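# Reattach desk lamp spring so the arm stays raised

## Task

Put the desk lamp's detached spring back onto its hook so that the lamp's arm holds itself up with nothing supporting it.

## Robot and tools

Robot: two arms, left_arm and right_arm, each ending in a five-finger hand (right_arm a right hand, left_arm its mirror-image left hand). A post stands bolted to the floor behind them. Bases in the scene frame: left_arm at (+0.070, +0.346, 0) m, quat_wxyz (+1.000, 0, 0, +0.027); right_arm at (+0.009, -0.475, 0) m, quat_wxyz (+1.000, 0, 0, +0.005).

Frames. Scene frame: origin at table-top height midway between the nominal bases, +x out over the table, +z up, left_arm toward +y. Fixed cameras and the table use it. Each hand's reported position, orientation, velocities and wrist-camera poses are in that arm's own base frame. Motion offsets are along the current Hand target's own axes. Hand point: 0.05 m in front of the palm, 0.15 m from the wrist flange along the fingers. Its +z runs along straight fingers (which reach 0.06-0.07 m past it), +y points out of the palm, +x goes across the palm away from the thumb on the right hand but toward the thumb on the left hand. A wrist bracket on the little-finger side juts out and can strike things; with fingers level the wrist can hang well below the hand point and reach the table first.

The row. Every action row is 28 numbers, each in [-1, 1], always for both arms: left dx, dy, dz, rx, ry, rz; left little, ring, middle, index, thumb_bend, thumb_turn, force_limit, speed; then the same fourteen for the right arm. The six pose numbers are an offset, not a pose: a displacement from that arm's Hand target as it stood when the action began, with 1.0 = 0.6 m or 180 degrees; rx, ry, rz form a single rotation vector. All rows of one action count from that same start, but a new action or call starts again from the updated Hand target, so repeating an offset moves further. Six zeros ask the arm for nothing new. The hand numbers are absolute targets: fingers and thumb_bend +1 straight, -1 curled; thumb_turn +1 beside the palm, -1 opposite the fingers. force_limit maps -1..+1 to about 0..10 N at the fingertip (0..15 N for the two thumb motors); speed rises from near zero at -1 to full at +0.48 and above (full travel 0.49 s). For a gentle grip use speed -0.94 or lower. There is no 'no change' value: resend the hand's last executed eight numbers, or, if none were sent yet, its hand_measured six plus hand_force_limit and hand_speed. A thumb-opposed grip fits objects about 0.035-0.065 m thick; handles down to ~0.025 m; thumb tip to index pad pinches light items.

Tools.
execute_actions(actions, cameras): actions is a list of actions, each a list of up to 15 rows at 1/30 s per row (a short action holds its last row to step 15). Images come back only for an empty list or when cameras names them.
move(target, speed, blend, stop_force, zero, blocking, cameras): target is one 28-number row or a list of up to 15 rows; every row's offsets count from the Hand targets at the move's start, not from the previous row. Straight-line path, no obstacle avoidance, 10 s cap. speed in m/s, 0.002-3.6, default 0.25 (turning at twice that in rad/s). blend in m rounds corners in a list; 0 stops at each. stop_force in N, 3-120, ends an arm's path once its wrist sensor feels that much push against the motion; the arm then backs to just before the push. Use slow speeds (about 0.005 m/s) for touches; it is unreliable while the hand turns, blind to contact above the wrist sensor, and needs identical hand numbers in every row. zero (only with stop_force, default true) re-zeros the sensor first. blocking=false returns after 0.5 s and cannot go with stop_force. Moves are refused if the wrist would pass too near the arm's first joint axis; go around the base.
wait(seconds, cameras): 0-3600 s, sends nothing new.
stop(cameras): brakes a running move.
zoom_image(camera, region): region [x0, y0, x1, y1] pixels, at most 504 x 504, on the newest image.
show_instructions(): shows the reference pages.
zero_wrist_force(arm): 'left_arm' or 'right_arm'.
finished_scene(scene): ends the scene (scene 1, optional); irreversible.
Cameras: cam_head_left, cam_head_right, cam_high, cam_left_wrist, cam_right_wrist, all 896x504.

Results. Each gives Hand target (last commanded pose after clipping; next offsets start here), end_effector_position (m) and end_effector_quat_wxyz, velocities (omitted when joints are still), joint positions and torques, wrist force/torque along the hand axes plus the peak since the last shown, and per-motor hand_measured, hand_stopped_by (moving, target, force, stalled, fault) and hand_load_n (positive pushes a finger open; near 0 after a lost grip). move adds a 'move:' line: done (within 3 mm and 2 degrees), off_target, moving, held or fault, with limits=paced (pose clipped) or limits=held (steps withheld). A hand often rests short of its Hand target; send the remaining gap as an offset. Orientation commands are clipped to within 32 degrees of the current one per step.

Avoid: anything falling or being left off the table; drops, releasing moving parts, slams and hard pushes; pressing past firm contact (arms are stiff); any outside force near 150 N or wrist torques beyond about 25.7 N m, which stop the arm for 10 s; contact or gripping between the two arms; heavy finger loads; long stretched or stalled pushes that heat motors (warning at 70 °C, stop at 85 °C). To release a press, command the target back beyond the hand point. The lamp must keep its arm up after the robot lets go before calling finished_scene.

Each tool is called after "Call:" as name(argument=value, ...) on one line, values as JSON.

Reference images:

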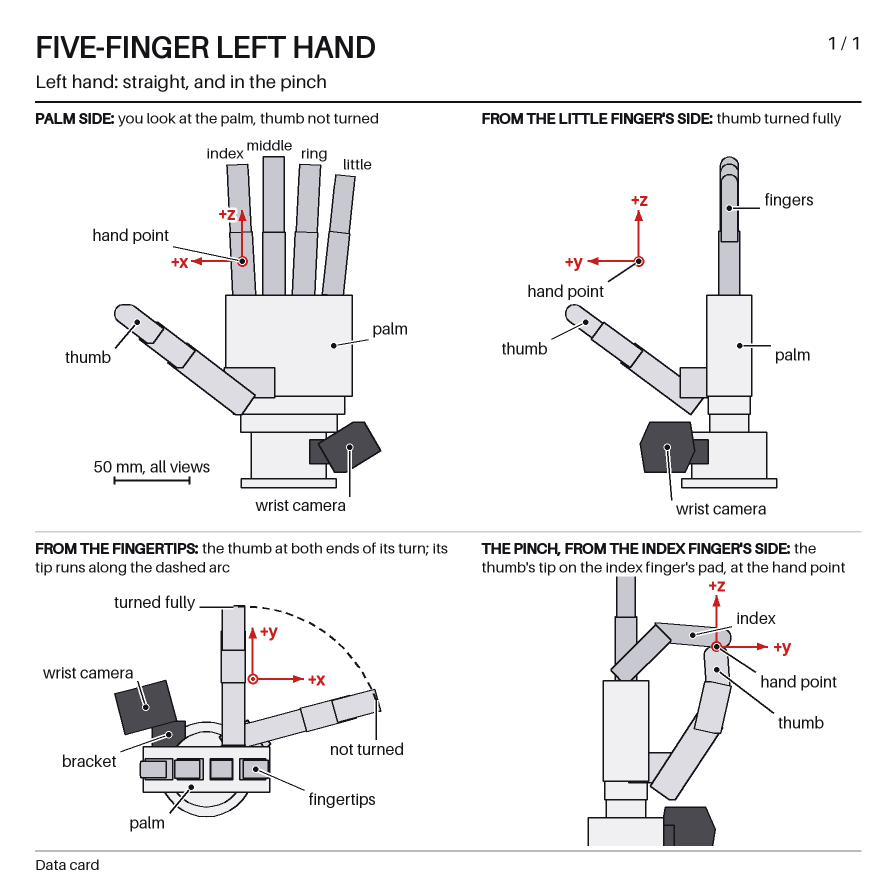

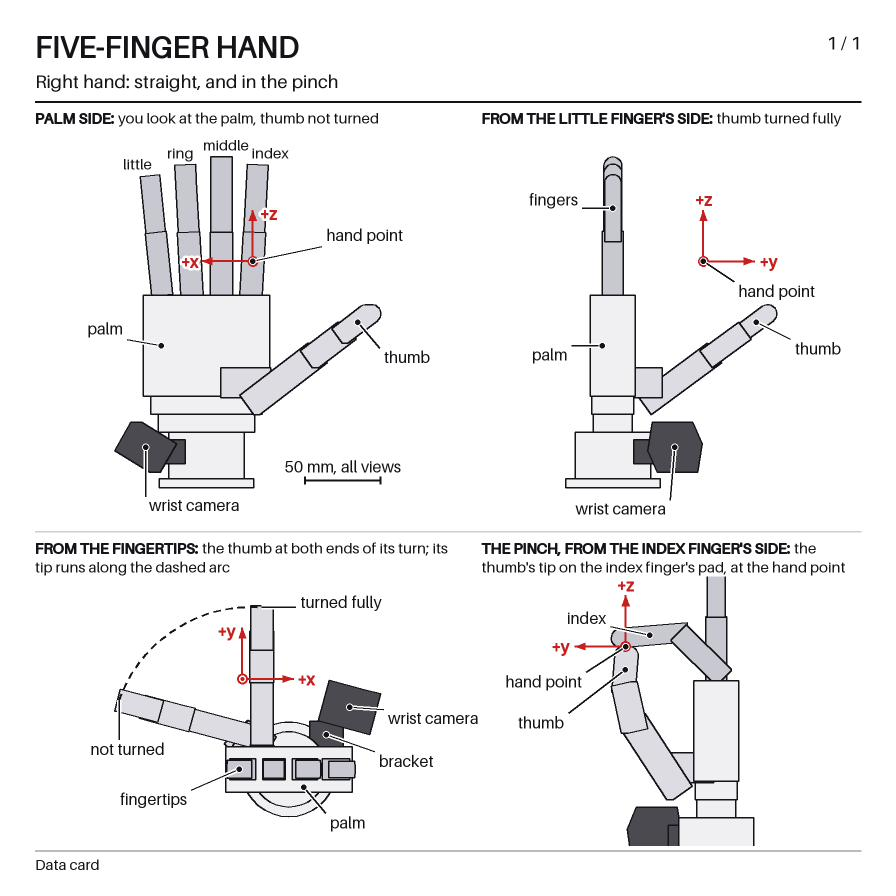

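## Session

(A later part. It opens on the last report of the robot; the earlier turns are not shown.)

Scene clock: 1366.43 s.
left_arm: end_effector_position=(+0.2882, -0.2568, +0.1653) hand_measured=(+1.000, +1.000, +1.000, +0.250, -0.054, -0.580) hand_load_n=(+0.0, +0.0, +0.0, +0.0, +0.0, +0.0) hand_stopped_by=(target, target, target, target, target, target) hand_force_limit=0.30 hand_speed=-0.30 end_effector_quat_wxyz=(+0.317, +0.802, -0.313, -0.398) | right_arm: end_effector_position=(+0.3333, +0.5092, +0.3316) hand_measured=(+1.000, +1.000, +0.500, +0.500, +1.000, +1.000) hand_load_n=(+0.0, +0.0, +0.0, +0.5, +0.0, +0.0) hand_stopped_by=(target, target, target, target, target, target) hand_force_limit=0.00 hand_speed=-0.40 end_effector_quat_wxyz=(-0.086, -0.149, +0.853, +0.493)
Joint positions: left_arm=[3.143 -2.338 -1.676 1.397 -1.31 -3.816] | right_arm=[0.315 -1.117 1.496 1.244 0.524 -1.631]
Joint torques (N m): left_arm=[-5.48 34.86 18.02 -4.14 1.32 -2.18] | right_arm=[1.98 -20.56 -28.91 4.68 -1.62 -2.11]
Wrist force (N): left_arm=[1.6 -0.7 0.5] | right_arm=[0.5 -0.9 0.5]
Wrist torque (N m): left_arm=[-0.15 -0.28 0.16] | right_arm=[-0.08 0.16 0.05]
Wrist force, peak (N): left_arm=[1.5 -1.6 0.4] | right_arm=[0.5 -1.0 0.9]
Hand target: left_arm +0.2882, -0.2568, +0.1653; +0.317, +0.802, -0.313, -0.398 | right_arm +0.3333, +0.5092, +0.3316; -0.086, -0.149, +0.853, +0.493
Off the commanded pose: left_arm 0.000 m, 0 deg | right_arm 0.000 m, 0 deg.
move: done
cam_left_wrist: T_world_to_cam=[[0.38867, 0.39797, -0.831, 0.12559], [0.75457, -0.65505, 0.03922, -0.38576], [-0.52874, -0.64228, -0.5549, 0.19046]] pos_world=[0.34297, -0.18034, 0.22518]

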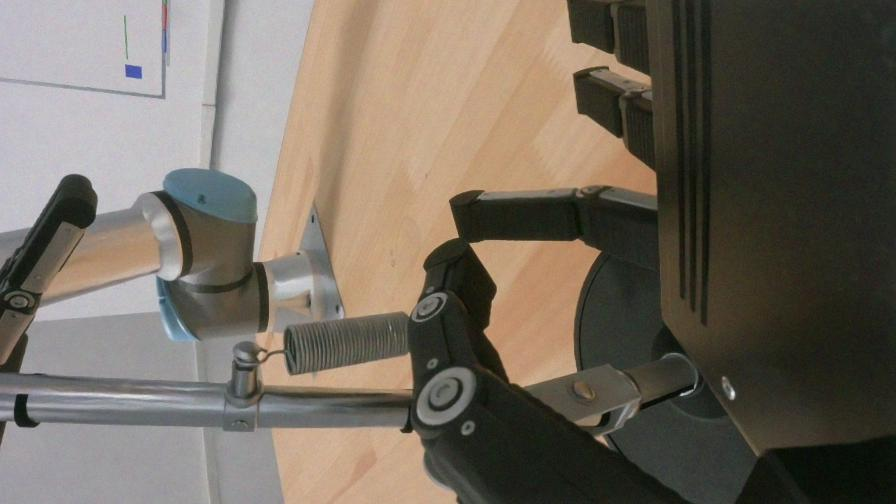

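Call:
move(target=[[0.0038, 0.0234, 0.0108, -0.0674, -0.0389, 0, 1, 1, 1, 0.25, -0.055, -0.55, 0.3, -0.3, 0, 0, 0, 0, 0, 0, 1, 1, 0.5, 0.5, 1, 1, 0, -0.4], [0.0437, 0.0464, 0.0108, -0.0674, -0.0389, 0, 1, 1, 1, 0.25, -0.055, -0.55, 0.3, -0.3, 0, 0, 0, 0, 0, 0, 1, 1, 0.5, 0.5, 1, 1, 0, -0.4]], speed=0.05, cameras=["cam_left_wrist"])

Call:
zoom_image(camera="cam_left_wrist", region=[260, 150, 600, 400])

Scene clock: 1381.83 s.
left_arm: end_effector_position=(+0.2886, -0.2951, +0.1717) hand_measured=(+1.000, +1.000, +1.000, +0.250, -0.054, -0.550) hand_load_n=(+0.0, +0.0, +0.0, +0.0, +0.0, +0.0) hand_stopped_by=(target, target, target, target, target, target) hand_force_limit=0.30 hand_speed=-0.30 end_effector_quat_wxyz=(+0.380, +0.739, -0.288, -0.477) | right_arm: end_effector_position=(+0.3333, +0.5092, +0.3316) hand_measured=(+1.000, +1.000, +0.500, +0.500, +1.000, +1.000) hand_load_n=(+0.0, +0.0, +0.0, +0.5, +0.0, +0.0) hand_stopped_by=(target, target, target, target, target, target) hand_force_limit=0.00 hand_speed=-0.40 end_effector_quat_wxyz=(-0.086, -0.149, +0.853, +0.493)
Joint positions: left_arm=[3.078 -2.46 -1.662 1.257 -1.218 -3.766] | right_arm=[0.315 -1.117 1.496 1.244 0.524 -1.631]
Joint torques (N m): left_arm=[5.8 53.69 1.23 -0.4 -0.88 1.4] | right_arm=[2.8 -20.99 -29.14 4.41 -1.79 -2.14]
Wrist force (N): left_arm=[1.3 -0.9 0.6] | right_arm=[0.5 -0.9 0.7]
Wrist torque (N m): left_arm=[-0.18 -0.35 0.26] | right_arm=[-0.09 0.15 0.06]
Wrist force, peak (N): left_arm=[1.3 -1.5 0.9] | right_arm=[0.5 -1.1 1.0]
Hand target: left_arm +0.2886, -0.2951, +0.1717; +0.380, +0.739, -0.288, -0.477 | right_arm +0.3333, +0.5092, +0.3316; -0.086, -0.149, +0.853, +0.493
Off the commanded pose: left_arm 0.000 m, 0 deg | right_arm 0.000 m, 0 deg.
move: done
cam_left_wrist: T_world_to_cam=[[0.18218, 0.33424, -0.92471, 0.20287], [0.74915, -0.65631, -0.08963, -0.38814], [-0.63685, -0.67642, -0.36996, 0.15903]] pos_world=[0.35509, -0.21497, 0.21165]

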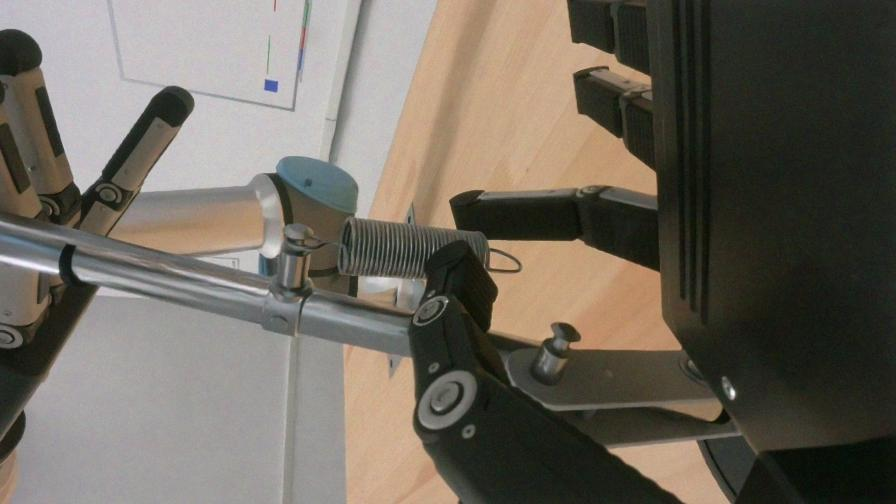

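Scaled by 1.482.

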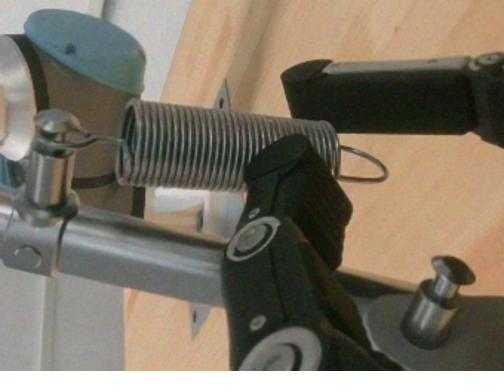

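Call:
move(target=[0.0052, 0.003, 0.0017, 0, 0, 0, 1, 1, 1, 0.25, -0.055, -0.55, 0.3, -0.3, 0, 0, 0, 0, 0, 0, 1, 1, 0.5, 0.5, 1, 1, 0, -0.4], speed=0.02, cameras=["cam_left_wrist"])

Call:
zoom_image(camera="cam_left_wrist", region=[260, 150, 600, 400])

Scene clock: 1393.00 s.
left_arm: end_effector_position=(+0.2888, -0.2988, +0.1714) hand_measured=(+1.000, +1.000, +1.000, +0.250, -0.054, -0.550) hand_load_n=(+0.0, +0.0, +0.0, +0.5, +0.0, +0.0) hand_stopped_by=(target, target, target, target, target, target) hand_force_limit=0.30 hand_speed=-0.30 end_effector_quat_wxyz=(+0.380, +0.739, -0.288, -0.477) | right_arm: end_effector_position=(+0.3333, +0.5092, +0.3316) hand_measured=(+1.000, +1.000, +0.500, +0.500, +1.000, +1.000) hand_load_n=(+0.0, +0.0, +0.0, +0.0, +0.0, +0.0) hand_stopped_by=(target, target, target, target, target, target) hand_force_limit=0.00 hand_speed=-0.40 end_effector_quat_wxyz=(-0.086, -0.149, +0.853, +0.493)
Joint positions: left_arm=[3.071 -2.462 -1.657 1.256 -1.212 -3.768] | right_arm=[0.315 -1.117 1.496 1.244 0.524 -1.631]
Joint torques (N m): left_arm=[7.44 43.55 2.32 -2.45 -1.18 -0.52] | right_arm=[3.28 -20.9 -29.32 4.21 -1.78 -2.05]
Wrist force (N): left_arm=[1.3 -1.2 0.7] | right_arm=[0.5 -0.8 0.7]
Wrist torque (N m): left_arm=[-0.24 -0.34 0.26] | right_arm=[-0.08 0.14 0.06]
Wrist force, peak (N): left_arm=[1.5 -1.3 0.7] | right_arm=[0.7 -1.0 0.8]
Hand target: left_arm +0.2887, -0.2988, +0.1714; +0.380, +0.739, -0.288, -0.477 | right_arm +0.3333, +0.5092, +0.3316; -0.086, -0.149, +0.853, +0.493
Off the commanded pose: left_arm 0.000 m, 0 deg | right_arm 0.000 m, 0 deg.
move: done
cam_left_wrist: T_world_to_cam=[[0.18255, 0.33405, -0.92471, 0.20364], [0.74913, -0.65638, -0.08922, -0.39076], [-0.63677, -0.67644, -0.37007, 0.15647]] pos_world=[0.35519, -0.21867, 0.21135]

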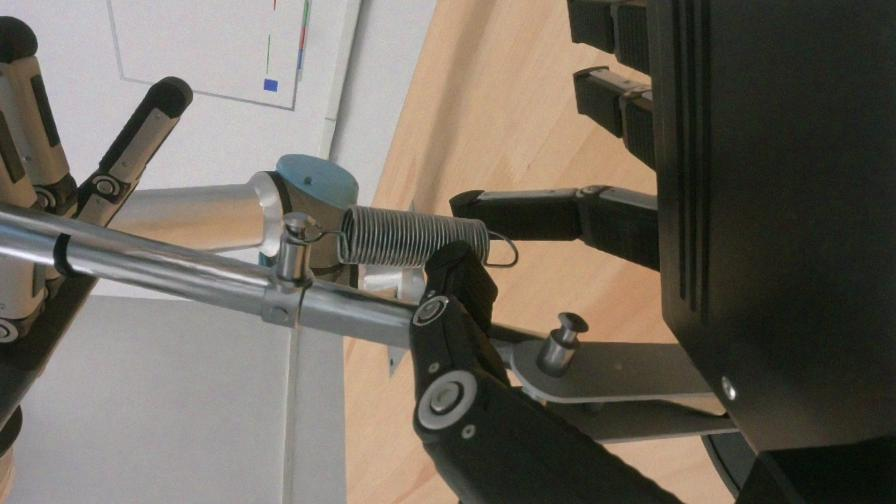

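Scaled by 1.482.

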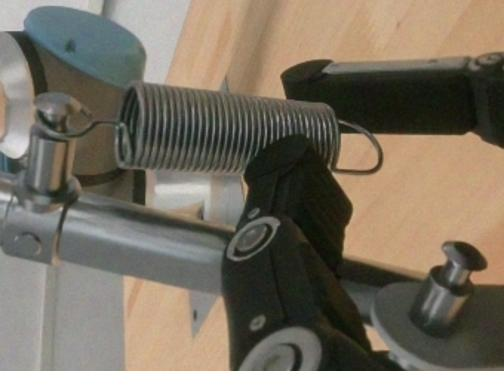

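Call:
move(target=[0, 0, 0, 0, 0, 0, 1, 1, 1, -0.3, -0.055, -0.55, -0.5, -0.9, 0, 0, 0, 0, 0, 0, 1, 1, 0.5, 0.5, 1, 1, 0, -0.4], cameras=["cam_left_wrist"])

Call:
zoom_image(camera="cam_left_wrist", region=[260, 150, 600, 400])

Scene clock: 1397.60 s.
left_arm: end_effector_position=(+0.2887, -0.2988, +0.1714) hand_measured=(+1.000, +1.000, +1.000, +0.018, -0.054, -0.550) hand_load_n=(+0.0, +0.0, +0.0, +3.0, +0.0, +0.0) hand_stopped_by=(target, target, target, force, target, target) hand_force_limit=-0.50 hand_speed=-0.90 end_effector_quat_wxyz=(+0.380, +0.739, -0.288, -0.477) | right_arm: end_effector_position=(+0.3333, +0.5092, +0.3316) hand_measured=(+1.000, +1.000, +0.500, +0.500, +1.000, +1.000) hand_load_n=(+0.0, +0.0, +0.0, +0.5, +0.0, +0.0) hand_stopped_by=(target, target, target, target, target, target) hand_force_limit=0.00 hand_speed=-0.40 end_effector_quat_wxyz=(-0.086, -0.149, +0.853, +0.493)
Joint positions: left_arm=[3.071 -2.462 -1.657 1.256 -1.212 -3.768] | right_arm=[0.315 -1.117 1.496 1.244 0.524 -1.631]
Joint torques (N m): left_arm=[7.06 48.99 2.32 -0.9 -1.09 2] | right_arm=[3.42 -21.07 -29.75 4.17 -1.89 -2.14]
Wrist force (N): left_arm=[2.0 -2.2 0.7] | right_arm=[0.6 -0.8 0.7]
Wrist torque (N m): left_arm=[-0.30 -0.39 0.29] | right_arm=[-0.09 0.13 0.06]
Wrist force, peak (N): left_arm=[2.0 -2.2 0.7] | right_arm=[0.8 -1.1 0.7]
Hand target: left_arm +0.2887, -0.2988, +0.1714; +0.380, +0.739, -0.288, -0.477 | right_arm +0.3333, +0.5092, +0.3316; -0.086, -0.149, +0.853, +0.493
Off the commanded pose: left_arm 0.000 m, 0 deg | right_arm 0.000 m, 0 deg.
move: done
cam_left_wrist: T_world_to_cam=[[0.18247, 0.33396, -0.92476, 0.20366], [0.74917, -0.65634, -0.0892, -0.39077], [-0.63675, -0.67652, -0.36996, 0.15642]] pos_world=[0.35519, -0.21867, 0.21135]

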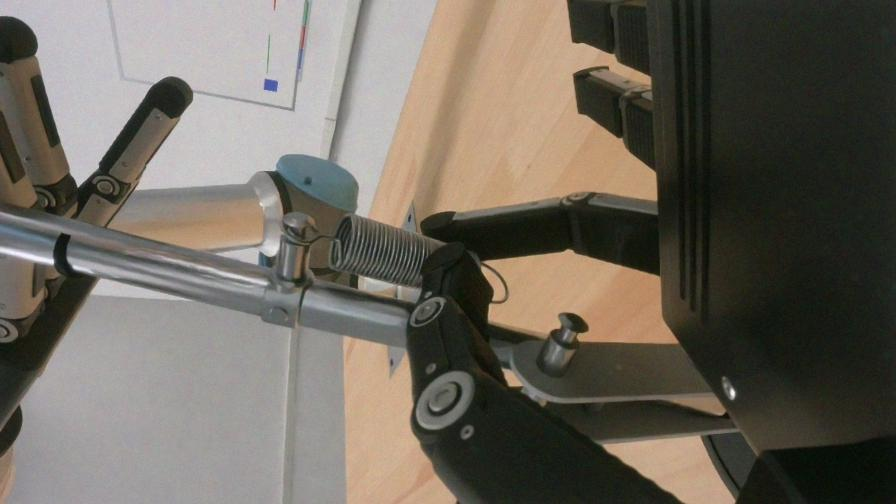

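Scaled by 1.482.

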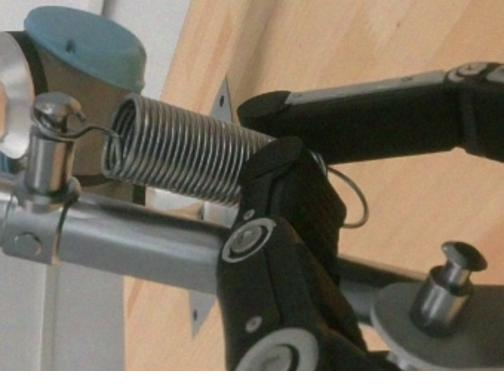

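Call:
zoom_image(camera="cam_left_wrist", region=[310, 190, 530, 320])

Scaled by 2.291.

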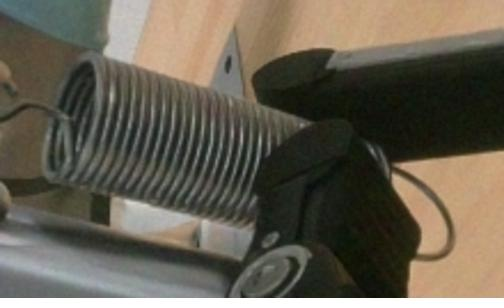

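Call:
move(target=[[0, 0, 0, 0, 0, 0, 1, 1, 1, 0.12, -0.055, -0.5, 0.3, -0.3, 0, 0, 0, 0, 0, 0, 1, 1, 0.5, 0.5, 1, 1, 0, -0.4], [0.0043, 0.0025, 0.001, 0, 0, 0, 1, 1, 1, 0.12, -0.055, -0.5, 0.3, -0.3, 0, 0, 0, 0, 0, 0, 1, 1, 0.5, 0.5, 1, 1, 0, -0.4]], speed=0.02, cameras=["cam_left_wrist"])

Call:
zoom_image(camera="cam_left_wrist", region=[310, 170, 530, 300])

Scene clock: 1444.93 s.
left_arm: end_effector_position=(+0.2891, -0.3019, +0.1713) hand_measured=(+1.000, +1.000, +1.000, +0.120, -0.056, -0.500) hand_load_n=(+0.0, +0.0, +0.0, +0.0, -4.5, -4.0) hand_stopped_by=(target, target, target, target, target, target) hand_force_limit=0.30 hand_speed=-0.30 end_effector_quat_wxyz=(+0.380, +0.739, -0.288, -0.477) | right_arm: end_effector_position=(+0.3333, +0.5092, +0.3316) hand_measured=(+1.000, +1.000, +0.500, +0.500, +1.000, +1.000) hand_load_n=(+0.0, -0.5, +0.0, +0.5, +0.0, +0.0) hand_stopped_by=(target, target, target, target, target, target) hand_force_limit=0.00 hand_speed=-0.40 end_effector_quat_wxyz=(-0.086, -0.149, +0.853, +0.493)
Joint positions: left_arm=[3.065 -2.464 -1.652 1.254 -1.206 -3.77] | right_arm=[0.315 -1.117 1.496 1.244 0.524 -1.631]
Joint torques (N m): left_arm=[6.11 44.6 3.08 -2.02 0.7 -1.69] | right_arm=[3.46 -20.34 -29.78 4.16 -1.87 -2.15]
Wrist force (N): left_arm=[-6.4 -5.1 -0.8] | right_arm=[1.7 -2.0 0.0]
Wrist torque (N m): left_arm=[-0.43 -0.04 0.18] | right_arm=[-0.12 0.10 0.10]
Wrist force, peak (N): left_arm=[-7.2 -5.9 -2.7] | right_arm=[1.8 -2.2 -0.1]
Hand target: left_arm +0.2891, -0.3018, +0.1713; +0.380, +0.739, -0.288, -0.477 | right_arm +0.3333, +0.5092, +0.3316; -0.086, -0.149, +0.853, +0.493
Off the commanded pose: left_arm 0.000 m, 0 deg | right_arm 0.000 m, 0 deg.
move: done
cam_left_wrist: T_world_to_cam=[[0.18246, 0.33397, -0.92475, 0.20454], [0.74917, -0.65634, -0.08922, -0.39311], [-0.63675, -0.67652, -0.36996, 0.15454]] pos_world=[0.35559, -0.22177, 0.21125]

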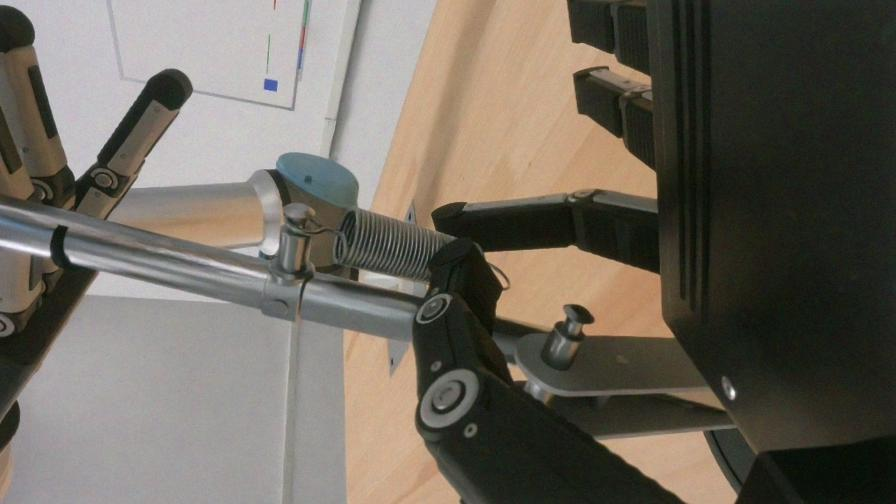

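Scaled by 2.291.

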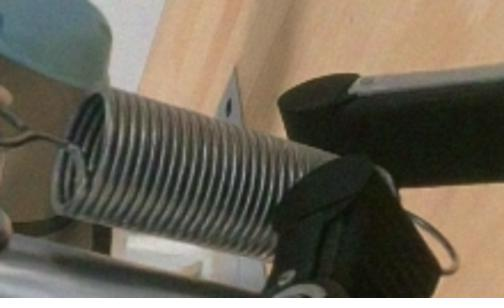

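Call:
move(target=[-0.0043, -0.0025, 0, 0, 0, 0, 1, 1, 1, 0.12, -0.055, -0.5, 0.3, -0.3, 0, 0, 0, 0, 0, 0, 1, 1, 0.5, 0.5, 1, 1, 0, -0.4], speed=0.02, cameras=["cam_left_wrist"])

Call:
zoom_image(camera="cam_left_wrist", region=[310, 170, 530, 300])

Scene clock: 1449.97 s.
left_arm: end_effector_position=(+0.2882, -0.2989, +0.1713) hand_measured=(+1.000, +1.000, +1.000, +0.120, -0.054, -0.500) hand_load_n=(+0.0, +0.0, +0.0, +0.0, +0.0, +0.0) hand_stopped_by=(target, target, target, target, target, target) hand_force_limit=0.30 hand_speed=-0.30 end_effector_quat_wxyz=(+0.380, +0.739, -0.288, -0.476) | right_arm: end_effector_position=(+0.3333, +0.5092, +0.3316) hand_measured=(+1.000, +1.000, +0.500, +0.500, +1.000, +1.000) hand_load_n=(+0.0, +0.0, +0.0, +0.0, +0.0, +0.0) hand_stopped_by=(target, target, target, target, target, target) hand_force_limit=0.00 hand_speed=-0.40 end_effector_quat_wxyz=(-0.086, -0.149, +0.853, +0.493)
Joint positions: left_arm=[3.071 -2.461 -1.659 1.257 -1.211 -3.768] | right_arm=[0.315 -1.117 1.496 1.244 0.524 -1.631]
Joint torques (N m): left_arm=[-5.79 43.52 16.19 -3.3 0.93 0.1] | right_arm=[3.95 -21.29 -29.7 4.12 -1.93 -2]
Wrist force (N): left_arm=[1.2 -0.9 0.6] | right_arm=[0.6 -1.4 0.3]
Wrist torque (N m): left_arm=[-0.17 -0.35 0.12] | right_arm=[-0.10 0.18 0.06]
Wrist force, peak (N): left_arm=[-6.2 -4.9 -0.6] | right_arm=[1.4 -2.3 -0.1]
Hand target: left_arm +0.2882, -0.2990, +0.1713; +0.380, +0.739, -0.288, -0.477 | right_arm +0.3333, +0.5092, +0.3316; -0.086, -0.149, +0.853, +0.493
Off the commanded pose: left_arm 0.000 m, 0 deg | right_arm 0.000 m, 0 deg.
move: done
cam_left_wrist: T_world_to_cam=[[0.18254, 0.33392, -0.92476, 0.20368], [0.74921, -0.65632, -0.0891, -0.39043], [-0.63669, -0.67657, -0.36998, 0.15591]] pos_world=[0.35459, -0.21877, 0.21125]

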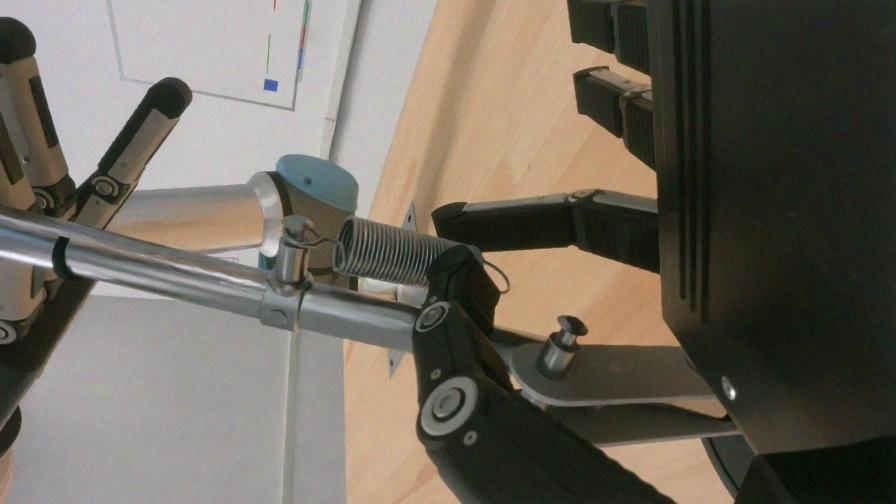

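Scaled by 2.291.

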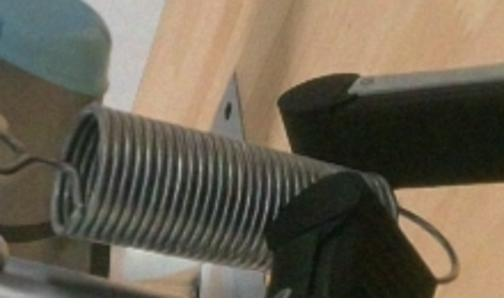

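Call:
move(target=[[-0.0524, -0.0303, 0, 0, 0, 0, 1, 1, 1, 0.25, -0.055, -0.47, 0.3, -0.3, 0, 0, 0, 0, 0, 0, 1, 1, 0.5, 0.5, 1, 1, 0, -0.4], [-0.0516, -0.0316, -0.0179, 0, 0, 0.1667, 1, 1, 1, 0.25, -0.055, -0.47, 0.3, -0.3, 0, 0, 0, 0, 0, 0, 1, 1, 0.5, 0.5, 1, 1, 0, -0.4]], speed=0.06, cameras=["cam_left_wrist", "cam_head_left", "cam_high"])

Scene clock: 1522.33 s.
left_arm: end_effector_position=(+0.2875, -0.2612, +0.1732) hand_measured=(+1.000, +1.000, +1.000, +0.250, -0.054, -0.470) hand_load_n=(+0.0, +0.0, +0.0, +0.0, -0.5, +0.0) hand_stopped_by=(target, target, target, target, target, target) hand_force_limit=0.30 hand_speed=-0.30 end_effector_quat_wxyz=(+0.490, +0.639, -0.469, -0.362) | right_arm: end_effector_position=(+0.3333, +0.5092, +0.3316) hand_measured=(+1.000, +1.000, +0.500, +0.500, +1.000, +1.000) hand_load_n=(+0.0, +0.0, +0.0, +0.0, +0.0, +0.0) hand_stopped_by=(target, target, target, target, target, target) hand_force_limit=0.00 hand_speed=-0.40 end_effector_quat_wxyz=(-0.086, -0.149, +0.853, +0.493)
Joint positions: left_arm=[3.1 -2.513 -1.624 1.271 -1.24 -3.236] | right_arm=[0.315 -1.117 1.496 1.244 0.524 -1.631]
Joint torques (N m): left_arm=[2.88 49.47 1.51 -2.57 -0.19 -2.06] | right_arm=[3.79 -20.69 -29.74 4.09 -1.98 -1.95]
Wrist force (N): left_arm=[0.8 -1.0 0.4] | right_arm=[1.0 -1.5 0.5]
Wrist torque (N m): left_arm=[-0.19 -0.22 0.30] | right_arm=[-0.14 0.12 0.07]
Wrist force, peak (N): left_arm=[2.2 -0.4 0.6] | right_arm=[1.1 -1.6 0.4]
Hand target: left_arm +0.2875, -0.2612, +0.1732; +0.490, +0.639, -0.469, -0.362 | right_arm +0.3333, +0.5092, +0.3316; -0.086, -0.149, +0.853, +0.493
Off the commanded pose: left_arm 0.000 m, 0 deg | right_arm 0.000 m, 0 deg.
move: done
cam_left_wrist: T_world_to_cam=[[0.33694, -0.16016, -0.9278, 0.01999], [0.63646, -0.68742, 0.3498, -0.41671], [-0.69382, -0.70837, -0.12968, 0.14827]] pos_world=[0.36136, -0.17822, 0.18354]
Images, in order (width x height): cam_head_left 896x504, cam_high 896x504, cam_left_wrist 896x504.

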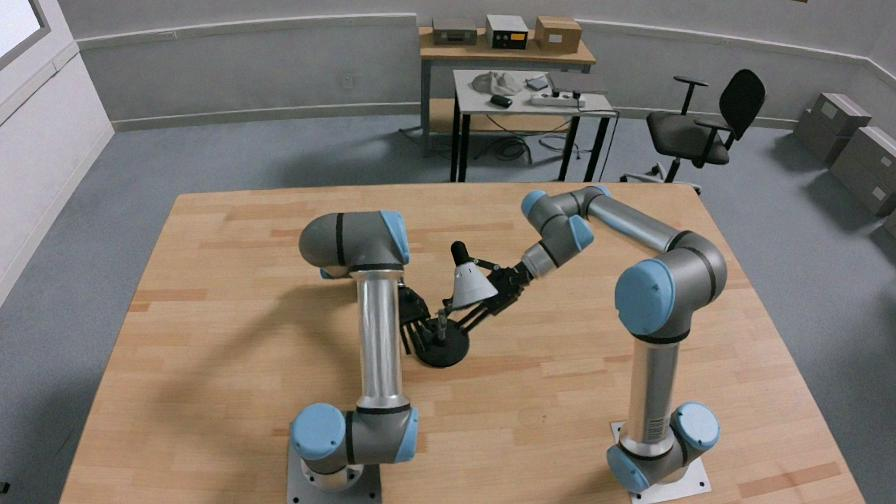

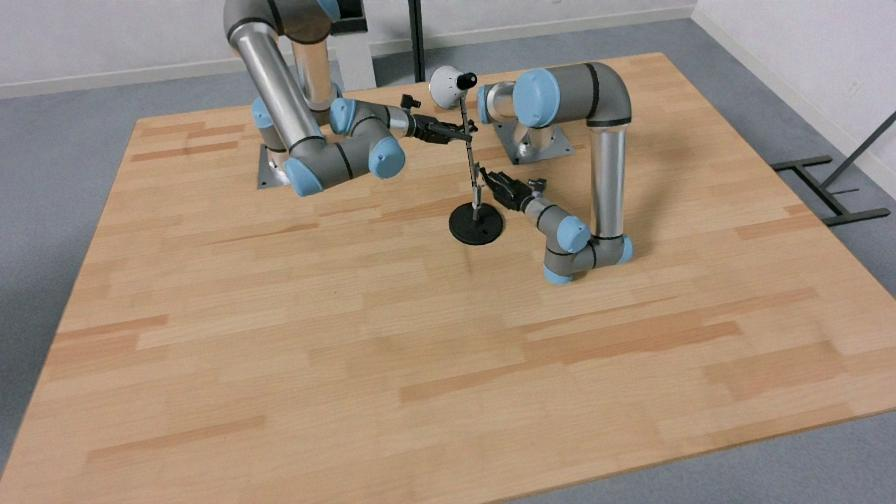

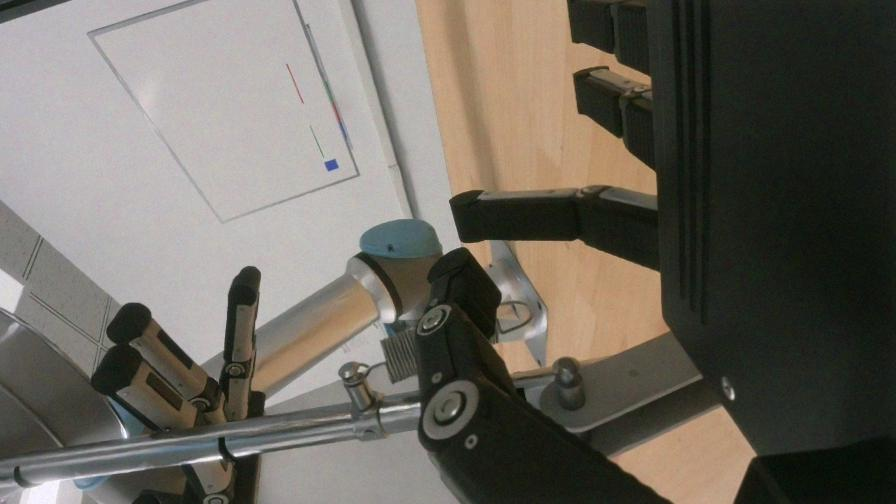

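Call:
move(target=[[0, 0, 0, 0, 0, 0, 1, 1, 1, 0.42, -0.055, -0.47, 0.3, -0.3, 0, 0, 0, 0, 0, 0, 1, 1, 0.5, 0.5, 1, 1, 0, -0.4], [0.035, 0, 0, 0, 0, 0, 1, 1, 1, 0.42, -0.055, -0.47, 0.3, -0.3, 0, 0, 0, 0, 0, 0, 1, 1, 0.5, 0.5, 1, 1, 0, -0.4]], speed=0.05, cameras=["cam_left_wrist"])

Scene clock: 1531.80 s.
left_arm: end_effector_position=(+0.2938, -0.2813, +0.1731) hand_measured=(+1.000, +1.000, +1.000, +0.420, -0.054, -0.470) hand_load_n=(+0.0, +0.0, +0.0, +0.0, -0.5, +0.0) hand_stopped_by=(target, target, target, target, target, target) hand_force_limit=0.30 hand_speed=-0.30 end_effector_quat_wxyz=(+0.490, +0.639, -0.469, -0.362) | right_arm: end_effector_position=(+0.3333, +0.5092, +0.3316) hand_measured=(+1.000, +1.000, +0.500, +0.500, +1.000, +1.000) hand_load_n=(+0.0, +0.0, +0.0, +0.5, -0.5, +0.0) hand_stopped_by=(target, target, target, target, target, target) hand_force_limit=0.00 hand_speed=-0.40 end_effector_quat_wxyz=(-0.086, -0.149, +0.853, +0.493)
Joint positions: left_arm=[3.063 -2.529 -1.581 1.248 -1.204 -3.246] | right_arm=[0.315 -1.117 1.496 1.244 0.524 -1.631]
Joint torques (N m): left_arm=[5.66 55.54 2.41 -0.59 -1.58 1.18] | right_arm=[4.57 -20.81 -29.64 3.89 -2 -1.99]
Wrist force (N): left_arm=[0.9 -1.3 0.1] | right_arm=[0.6 -1.3 0.5]
Wrist torque (N m): left_arm=[-0.20 -0.25 0.32] | right_arm=[-0.10 0.18 0.05]
Wrist force, peak (N): left_arm=[1.5 -1.4 0.2] | right_arm=[1.2 -1.7 0.1]
Hand target: left_arm +0.2938, -0.2812, +0.1732; +0.490, +0.639, -0.469, -0.362 | right_arm +0.3333, +0.5092, +0.3316; -0.086, -0.149, +0.853, +0.493
Off the commanded pose: left_arm 0.000 m, 0 deg | right_arm 0.000 m, 0 deg.
move: done
cam_left_wrist: T_world_to_cam=[[0.33662, -0.15977, -0.92799, 0.01488], [0.63668, -0.68747, 0.34932, -0.43454], [-0.69377, -0.70842, -0.1297, 0.13838]] pos_world=[0.36766, -0.19833, 0.18354]

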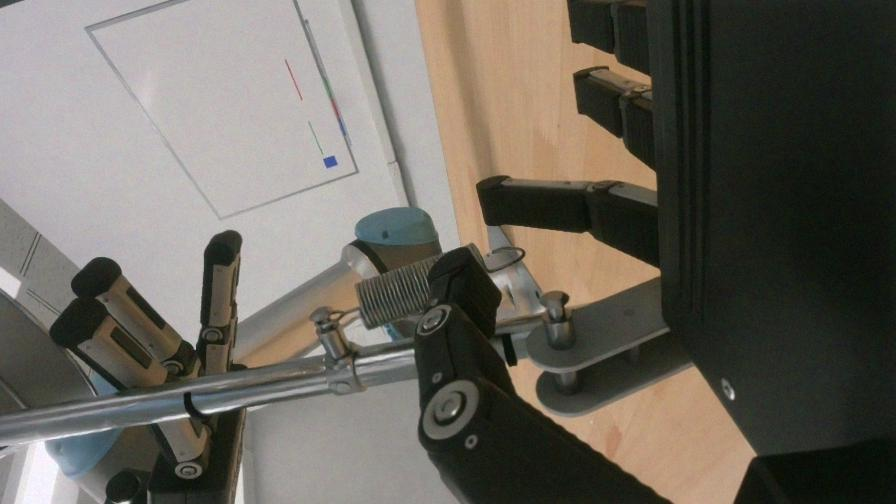

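Call:
move(target=[0.0208, 0, 0, 0, 0, 0, 1, 1, 1, 0.42, -0.055, -0.47, 0.3, -0.3, 0, 0, 0, 0, 0, 0, 1, 1, 0.5, 0.5, 1, 1, 0, -0.4], speed=0.03, cameras=["cam_left_wrist"])

Call:
zoom_image(camera="cam_left_wrist", region=[310, 150, 600, 360])

Scene clock: 1535.33 s.
left_arm: end_effector_position=(+0.2975, -0.2932, +0.1731) hand_measured=(+1.000, +1.000, +1.000, +0.420, -0.054, -0.470) hand_load_n=(+0.0, +0.0, +0.0, +0.0, +0.0, +0.0) hand_stopped_by=(target, target, target, target, target, target) hand_force_limit=0.30 hand_speed=-0.30 end_effector_quat_wxyz=(+0.490, +0.639, -0.469, -0.362) | right_arm: end_effector_position=(+0.3333, +0.5092, +0.3316) hand_measured=(+1.000, +1.000, +0.500, +0.500, +1.000, +1.000) hand_load_n=(+0.0, +0.0, +0.0, +0.0, +0.0, +0.0) hand_stopped_by=(target, target, target, target, target, target) hand_force_limit=0.00 hand_speed=-0.40 end_effector_quat_wxyz=(-0.086, -0.149, +0.853, +0.493)
Joint positions: left_arm=[3.042 -2.54 -1.555 1.234 -1.184 -3.253] | right_arm=[0.315 -1.117 1.496 1.244 0.524 -1.631]
Joint torques (N m): left_arm=[6.7 53.45 3.07 -0.63 0.16 -0.2] | right_arm=[4.74 -20.61 -29.69 3.79 -2.01 -1.93]
Wrist force (N): left_arm=[-2.8 -1.3 0.2] | right_arm=[0.3 -1.3 0.1]
Wrist torque (N m): left_arm=[-0.21 -0.29 0.11] | right_arm=[-0.07 0.19 0.04]
Wrist force, peak (N): left_arm=[-8.1 -1.2 -0.6] | right_arm=[1.1 -1.7 0.3]
Hand target: left_arm +0.2975, -0.2931, +0.1731; +0.490, +0.639, -0.469, -0.362 | right_arm +0.3333, +0.5092, +0.3316; -0.086, -0.149, +0.853, +0.493
Off the commanded pose: left_arm 0.000 m, 0 deg | right_arm 0.000 m, 0 deg.
move: done
cam_left_wrist: T_world_to_cam=[[0.33668, -0.15984, -0.92795, 0.01169], [0.63665, -0.68745, 0.3494, -0.44508], [-0.69377, -0.70842, -0.12969, 0.13252]] pos_world=[0.37136, -0.21022, 0.18354]

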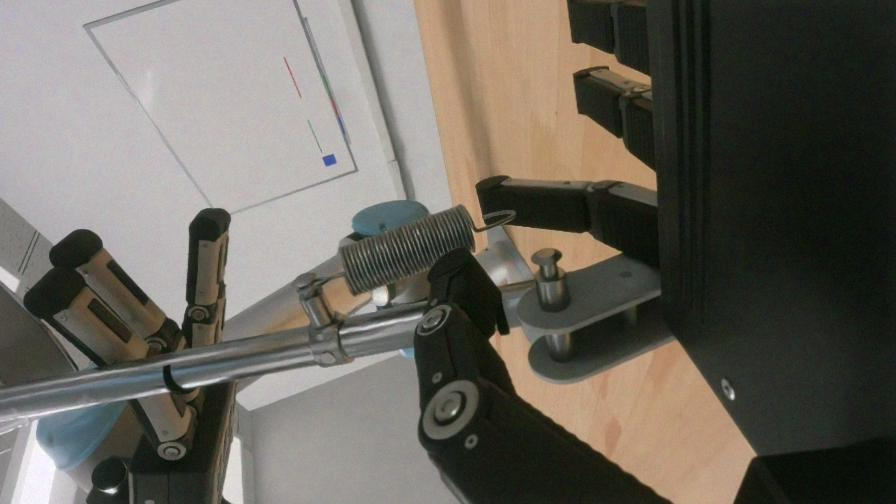

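Scaled by 1.738.

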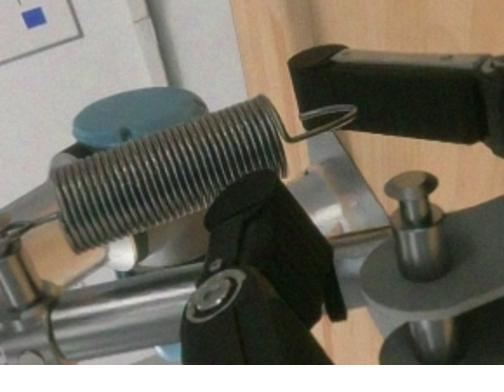

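Call:
move(target=[[-0.0477, 0, 0, 0, 0, 0, 1, 1, 1, 0.55, -0.055, -0.47, 0.3, -0.3, 0, 0, 0, 0, 0, 0, 1, 1, 0.5, 0.5, 1, 1, 0, -0.4], [-0.0477, 0.0024, -0.0072, 0.0389, 0, 0, 1, 1, 1, 0.55, -0.055, -0.47, 0.3, -0.3, 0, 0, 0, 0, 0, 0, 1, 1, 0.5, 0.5, 1, 1, 0, -0.4]], speed=0.05, cameras=["cam_left_wrist"])

Scene clock: 1555.40 s.
left_arm: end_effector_position=(+0.2926, -0.2646, +0.1757) hand_measured=(+1.000, +1.000, +1.000, +0.550, -0.054, -0.470) hand_load_n=(+0.0, +0.0, +0.0, +0.0, +0.0, +0.0) hand_stopped_by=(target, target, target, target, target, target) hand_force_limit=0.30 hand_speed=-0.30 end_effector_quat_wxyz=(+0.450, +0.668, -0.491, -0.332) | right_arm: end_effector_position=(+0.3333, +0.5092, +0.3316) hand_measured=(+1.000, +1.000, +0.500, +0.500, +1.000, +1.000) hand_load_n=(+0.0, +0.0, +0.0, +0.0, +0.0, +0.0) hand_stopped_by=(target, target, target, target, target, target) hand_force_limit=0.00 hand_speed=-0.40 end_effector_quat_wxyz=(-0.086, -0.149, +0.853, +0.493)
Joint positions: left_arm=[3.092 -2.461 -1.584 1.309 -1.246 -3.28] | right_arm=[0.315 -1.117 1.496 1.244 0.524 -1.631]
Joint torques (N m): left_arm=[-3.61 36.4 4.05 -3.41 0.34 1.51] | right_arm=[5.82 -21.6 -29.85 3.5 -2.23 -1.88]
Wrist force (N): left_arm=[1.8 -1.2 0.2] | right_arm=[0.4 -1.3 -0.1]
Wrist torque (N m): left_arm=[-0.21 -0.38 0.30] | right_arm=[-0.06 0.18 0.05]
Wrist force, peak (N): left_arm=[-1.8 -1.2 -0.4] | right_arm=[0.4 -1.7 0.3]
Hand target: left_arm +0.2926, -0.2647, +0.1757; +0.450, +0.668, -0.491, -0.333 | right_arm +0.3333, +0.5092, +0.3316; -0.086, -0.149, +0.853, +0.493
Off the commanded pose: left_arm 0.000 m, 0 deg | right_arm 0.000 m, 0 deg.
move: done
cam_left_wrist: T_world_to_cam=[[0.44346, -0.1268, -0.88728, -0.00943], [0.59255, -0.70127, 0.39637, -0.42223], [-0.67248, -0.70153, -0.23585, 0.16397]] pos_world=[0.36464, -0.18226, 0.19767]

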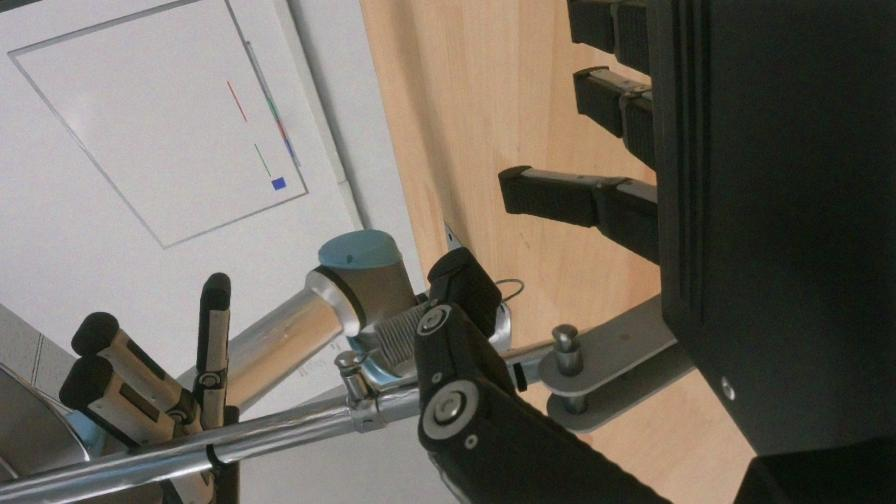

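Call:
zoom_image(camera="cam_left_wrist", region=[310, 200, 610, 420])

Scaled by 1.680.

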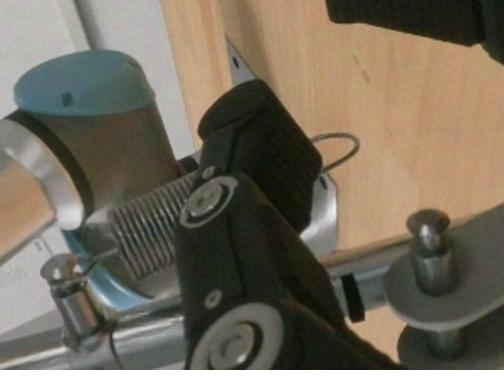

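Call:
move(target=[0, 0, 0, 0, 0, 0, 1, 1, 1, 0.12, -0.01, -0.36, 0.3, -0.3, 0, 0, 0, 0, 0, 0, 1, 1, 0.5, 0.5, 1, 1, 0, -0.4], cameras=["cam_left_wrist"])

Call:
zoom_image(camera="cam_left_wrist", region=[360, 180, 580, 340])

Scene clock: 1575.53 s.
left_arm: end_effector_position=(+0.2926, -0.2647, +0.1757) hand_measured=(+1.000, +1.000, +1.000, +0.120, -0.010, -0.360) hand_load_n=(+0.0, +0.0, +0.0, +0.0, +0.0, +0.0) hand_stopped_by=(target, target, target, target, target, target) hand_force_limit=0.30 hand_speed=-0.30 end_effector_quat_wxyz=(+0.450, +0.668, -0.491, -0.333) | right_arm: end_effector_position=(+0.3333, +0.5092, +0.3316) hand_measured=(+1.000, +1.000, +0.500, +0.500, +1.000, +1.000) hand_load_n=(+0.0, +0.0, +0.0, +0.0, +0.0, +0.0) hand_stopped_by=(target, target, target, target, target, target) hand_force_limit=0.00 hand_speed=-0.40 end_effector_quat_wxyz=(-0.086, -0.149, +0.853, +0.493)
Joint positions: left_arm=[3.092 -2.461 -1.584 1.308 -1.246 -3.28] | right_arm=[0.315 -1.117 1.496 1.244 0.524 -1.631]
Joint torques (N m): left_arm=[-4.76 38.07 3.86 -3.45 0.82 1.99] | right_arm=[6.15 -21.64 -29.9 3.43 -2.29 -1.92]
Wrist force (N): left_arm=[1.4 -1.2 0.4] | right_arm=[0.4 -1.3 0.2]
Wrist torque (N m): left_arm=[-0.22 -0.31 0.25] | right_arm=[-0.09 0.17 0.04]
Wrist force, peak (N): left_arm=[1.8 -1.4 0.1] | right_arm=[0.5 -1.6 0.0]
Hand target: left_arm +0.2926, -0.2647, +0.1757; +0.450, +0.668, -0.491, -0.333 | right_arm +0.3333, +0.5092, +0.3316; -0.086, -0.149, +0.853, +0.493
Off the commanded pose: left_arm 0.000 m, 0 deg | right_arm 0.000 m, 0 deg.
move: done
cam_left_wrist: T_world_to_cam=[[0.44289, -0.12705, -0.88753, -0.00919], [0.59274, -0.70122, 0.39617, -0.42226], [-0.67269, -0.70153, -0.23525, 0.16379]] pos_world=[0.36454, -0.18236, 0.19767]

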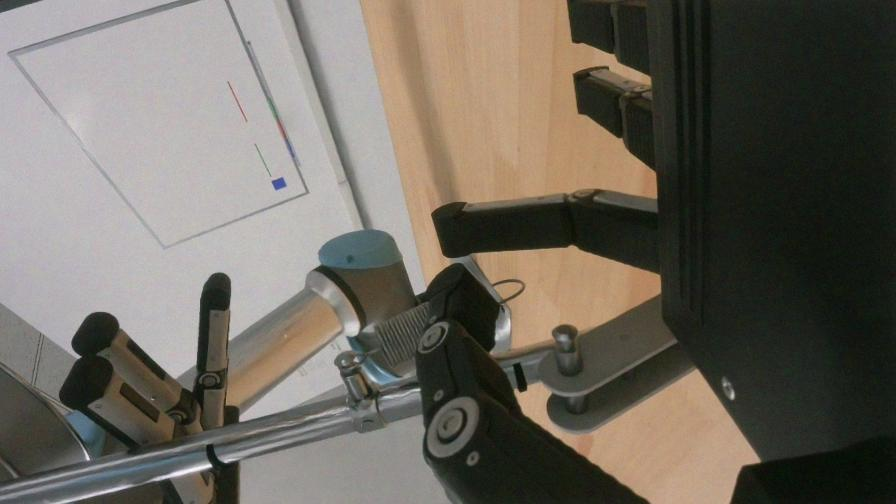

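Scaled by 2.291.

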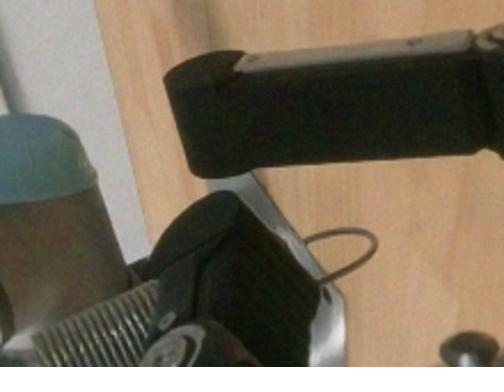

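Call:
move(target=[[0, 0, 0, 0, 0, 0, 1, 1, 1, 0.65, -0.01, -0.36, 0.3, -0.3, 0, 0, 0, 0, 0, 0, 1, 1, 0.5, 0.5, 1, 1, 0, -0.4], [0.0367, 0, 0, 0, 0, 0, 1, 1, 1, 0.65, -0.01, -0.36, 0.3, -0.3, 0, 0, 0, 0, 0, 0, 1, 1, 0.5, 0.5, 1, 1, 0, -0.4]], speed=0.04, cameras=["cam_left_wrist"])

Scene clock: 1585.40 s.
left_arm: end_effector_position=(+0.2992, -0.2858, +0.1756) hand_measured=(+1.000, +1.000, +1.000, +0.650, -0.010, -0.360) hand_load_n=(+0.0, +0.0, +0.0, +0.0, +0.0, +0.0) hand_stopped_by=(target, target, target, target, target, target) hand_force_limit=0.30 hand_speed=-0.30 end_effector_quat_wxyz=(+0.450, +0.668, -0.490, -0.333) | right_arm: end_effector_position=(+0.3333, +0.5092, +0.3316) hand_measured=(+1.000, +1.000, +0.500, +0.500, +1.000, +1.000) hand_load_n=(+0.0, +0.0, +0.0, +0.0, +0.0, +0.0) hand_stopped_by=(target, target, target, target, target, target) hand_force_limit=0.00 hand_speed=-0.40 end_effector_quat_wxyz=(-0.086, -0.149, +0.853, +0.493)
Joint positions: left_arm=[3.054 -2.481 -1.537 1.286 -1.211 -3.296] | right_arm=[0.315 -1.117 1.496 1.244 0.524 -1.631]
Joint torques (N m): left_arm=[6.34 55.76 4.03 -0.59 -1.21 1.91] | right_arm=[6.71 -21.69 -30.16 3.34 -2.33 -1.86]
Wrist force (N): left_arm=[1.4 -1.5 0.4] | right_arm=[0.3 -1.2 0.2]
Wrist torque (N m): left_arm=[-0.25 -0.34 0.29] | right_arm=[-0.07 0.18 0.04]
Wrist force, peak (N): left_arm=[1.7 -1.6 0.3] | right_arm=[0.4 -1.7 0.1]
Hand target: left_arm +0.2991, -0.2857, +0.1756; +0.450, +0.668, -0.491, -0.333 | right_arm +0.3333, +0.5092, +0.3316; -0.086, -0.149, +0.853, +0.493
Off the commanded pose: left_arm 0.000 m, 0 deg | right_arm 0.000 m, 0 deg.
move: done
cam_left_wrist: T_world_to_cam=[[0.44268, -0.1268, -0.88767, -0.01472], [0.59289, -0.70127, 0.39585, -0.44094], [-0.67269, -0.70153, -0.23526, 0.15341]] pos_world=[0.37114, -0.20346, 0.19757]

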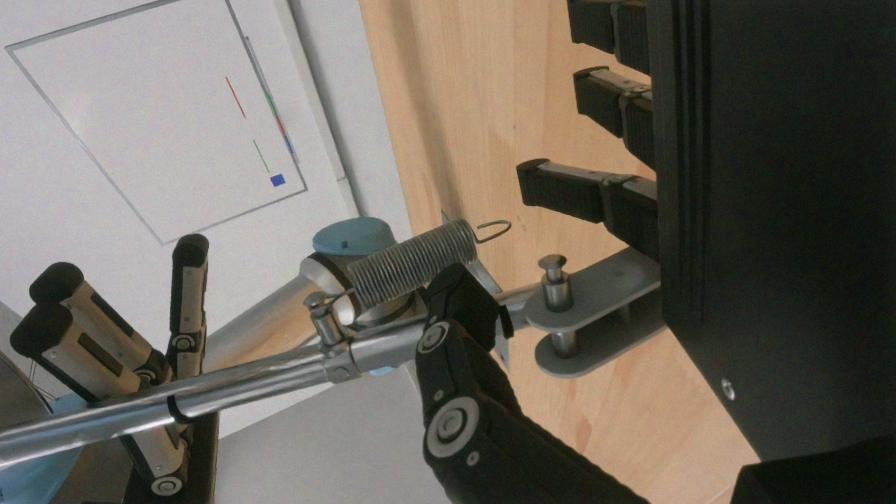

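Call:
zoom_image(camera="cam_left_wrist", region=[340, 190, 560, 330])

Scaled by 2.291.

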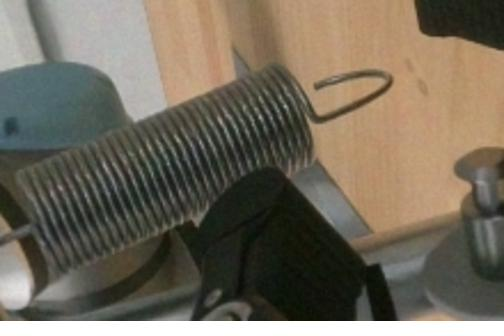

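Call:
move(target=[0.01, 0, 0, 0, 0, 0, 1, 1, 1, 0.65, -0.01, -0.36, 0.3, -0.3, 0, 0, 0, 0, 0, 0, 1, 1, 0.5, 0.5, 1, 1, 0, -0.4], speed=0.02, cameras=["cam_left_wrist"])

Call:
zoom_image(camera="cam_left_wrist", region=[340, 150, 560, 290])

Scene clock: 1596.30 s.
left_arm: end_effector_position=(+0.3010, -0.2915, +0.1756) hand_measured=(+1.000, +1.000, +1.000, +0.650, -0.010, -0.360) hand_load_n=(+0.0, +0.0, +0.0, +0.0, +0.0, +0.0) hand_stopped_by=(target, target, target, target, target, target) hand_force_limit=0.30 hand_speed=-0.30 end_effector_quat_wxyz=(+0.450, +0.668, -0.490, -0.333) | right_arm: end_effector_position=(+0.3333, +0.5092, +0.3316) hand_measured=(+1.000, +1.000, +0.500, +0.500, +1.000, +1.000) hand_load_n=(+0.0, +0.0, +0.0, +0.0, +0.0, +0.0) hand_stopped_by=(target, target, target, target, target, target) hand_force_limit=0.00 hand_speed=-0.40 end_effector_quat_wxyz=(-0.086, -0.149, +0.853, +0.493)
Joint positions: left_arm=[3.044 -2.487 -1.523 1.28 -1.202 -3.3] | right_arm=[0.315 -1.117 1.496 1.244 0.524 -1.631]
Joint torques (N m): left_arm=[6.16 49.94 4.41 -1.61 0.22 -0.83] | right_arm=[6.39 -21.87 -29.62 3.2 -2.29 -1.81]
Wrist force (N): left_arm=[-4.2 -1.2 -0.1] | right_arm=[0.5 -1.6 0.2]
Wrist torque (N m): left_arm=[-0.20 -0.18 -0.02] | right_arm=[-0.13 0.16 0.04]
Wrist force, peak (N): left_arm=[-5.0 -0.9 0.1] | right_arm=[0.3 -1.6 0.2]
Hand target: left_arm +0.3009, -0.2914, +0.1756; +0.450, +0.668, -0.491, -0.333 | right_arm +0.3333, +0.5092, +0.3316; -0.086, -0.149, +0.853, +0.493
Off the commanded pose: left_arm 0.000 m, 0 deg | right_arm 0.000 m, 0 deg.
move: done
cam_left_wrist: T_world_to_cam=[[0.44284, -0.12699, -0.88756, -0.01636], [0.59278, -0.70123, 0.39609, -0.446], [-0.67269, -0.70153, -0.23525, 0.15062]] pos_world=[0.37294, -0.20916, 0.19757]

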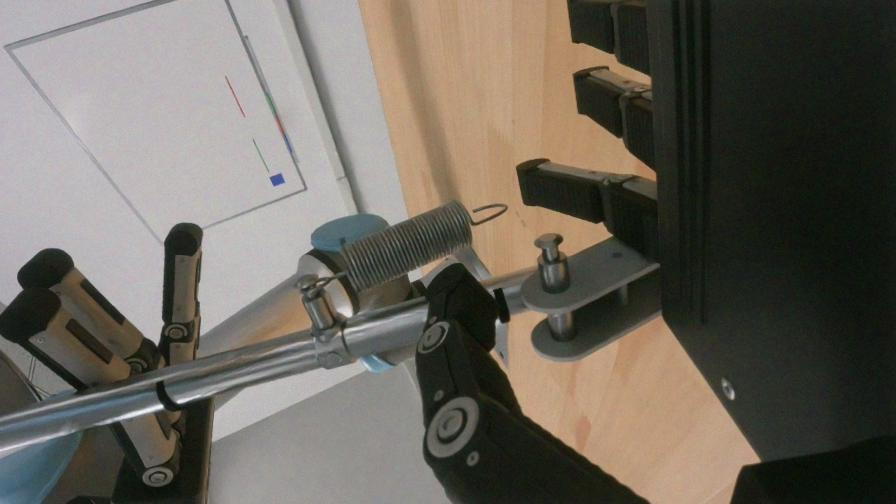

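Scaled by 2.291.

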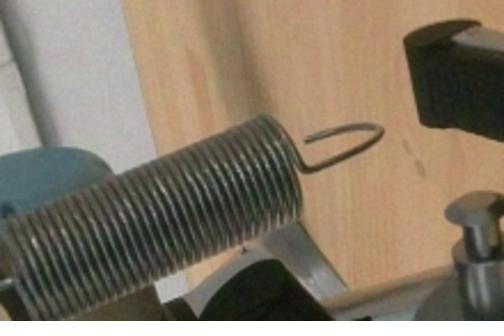

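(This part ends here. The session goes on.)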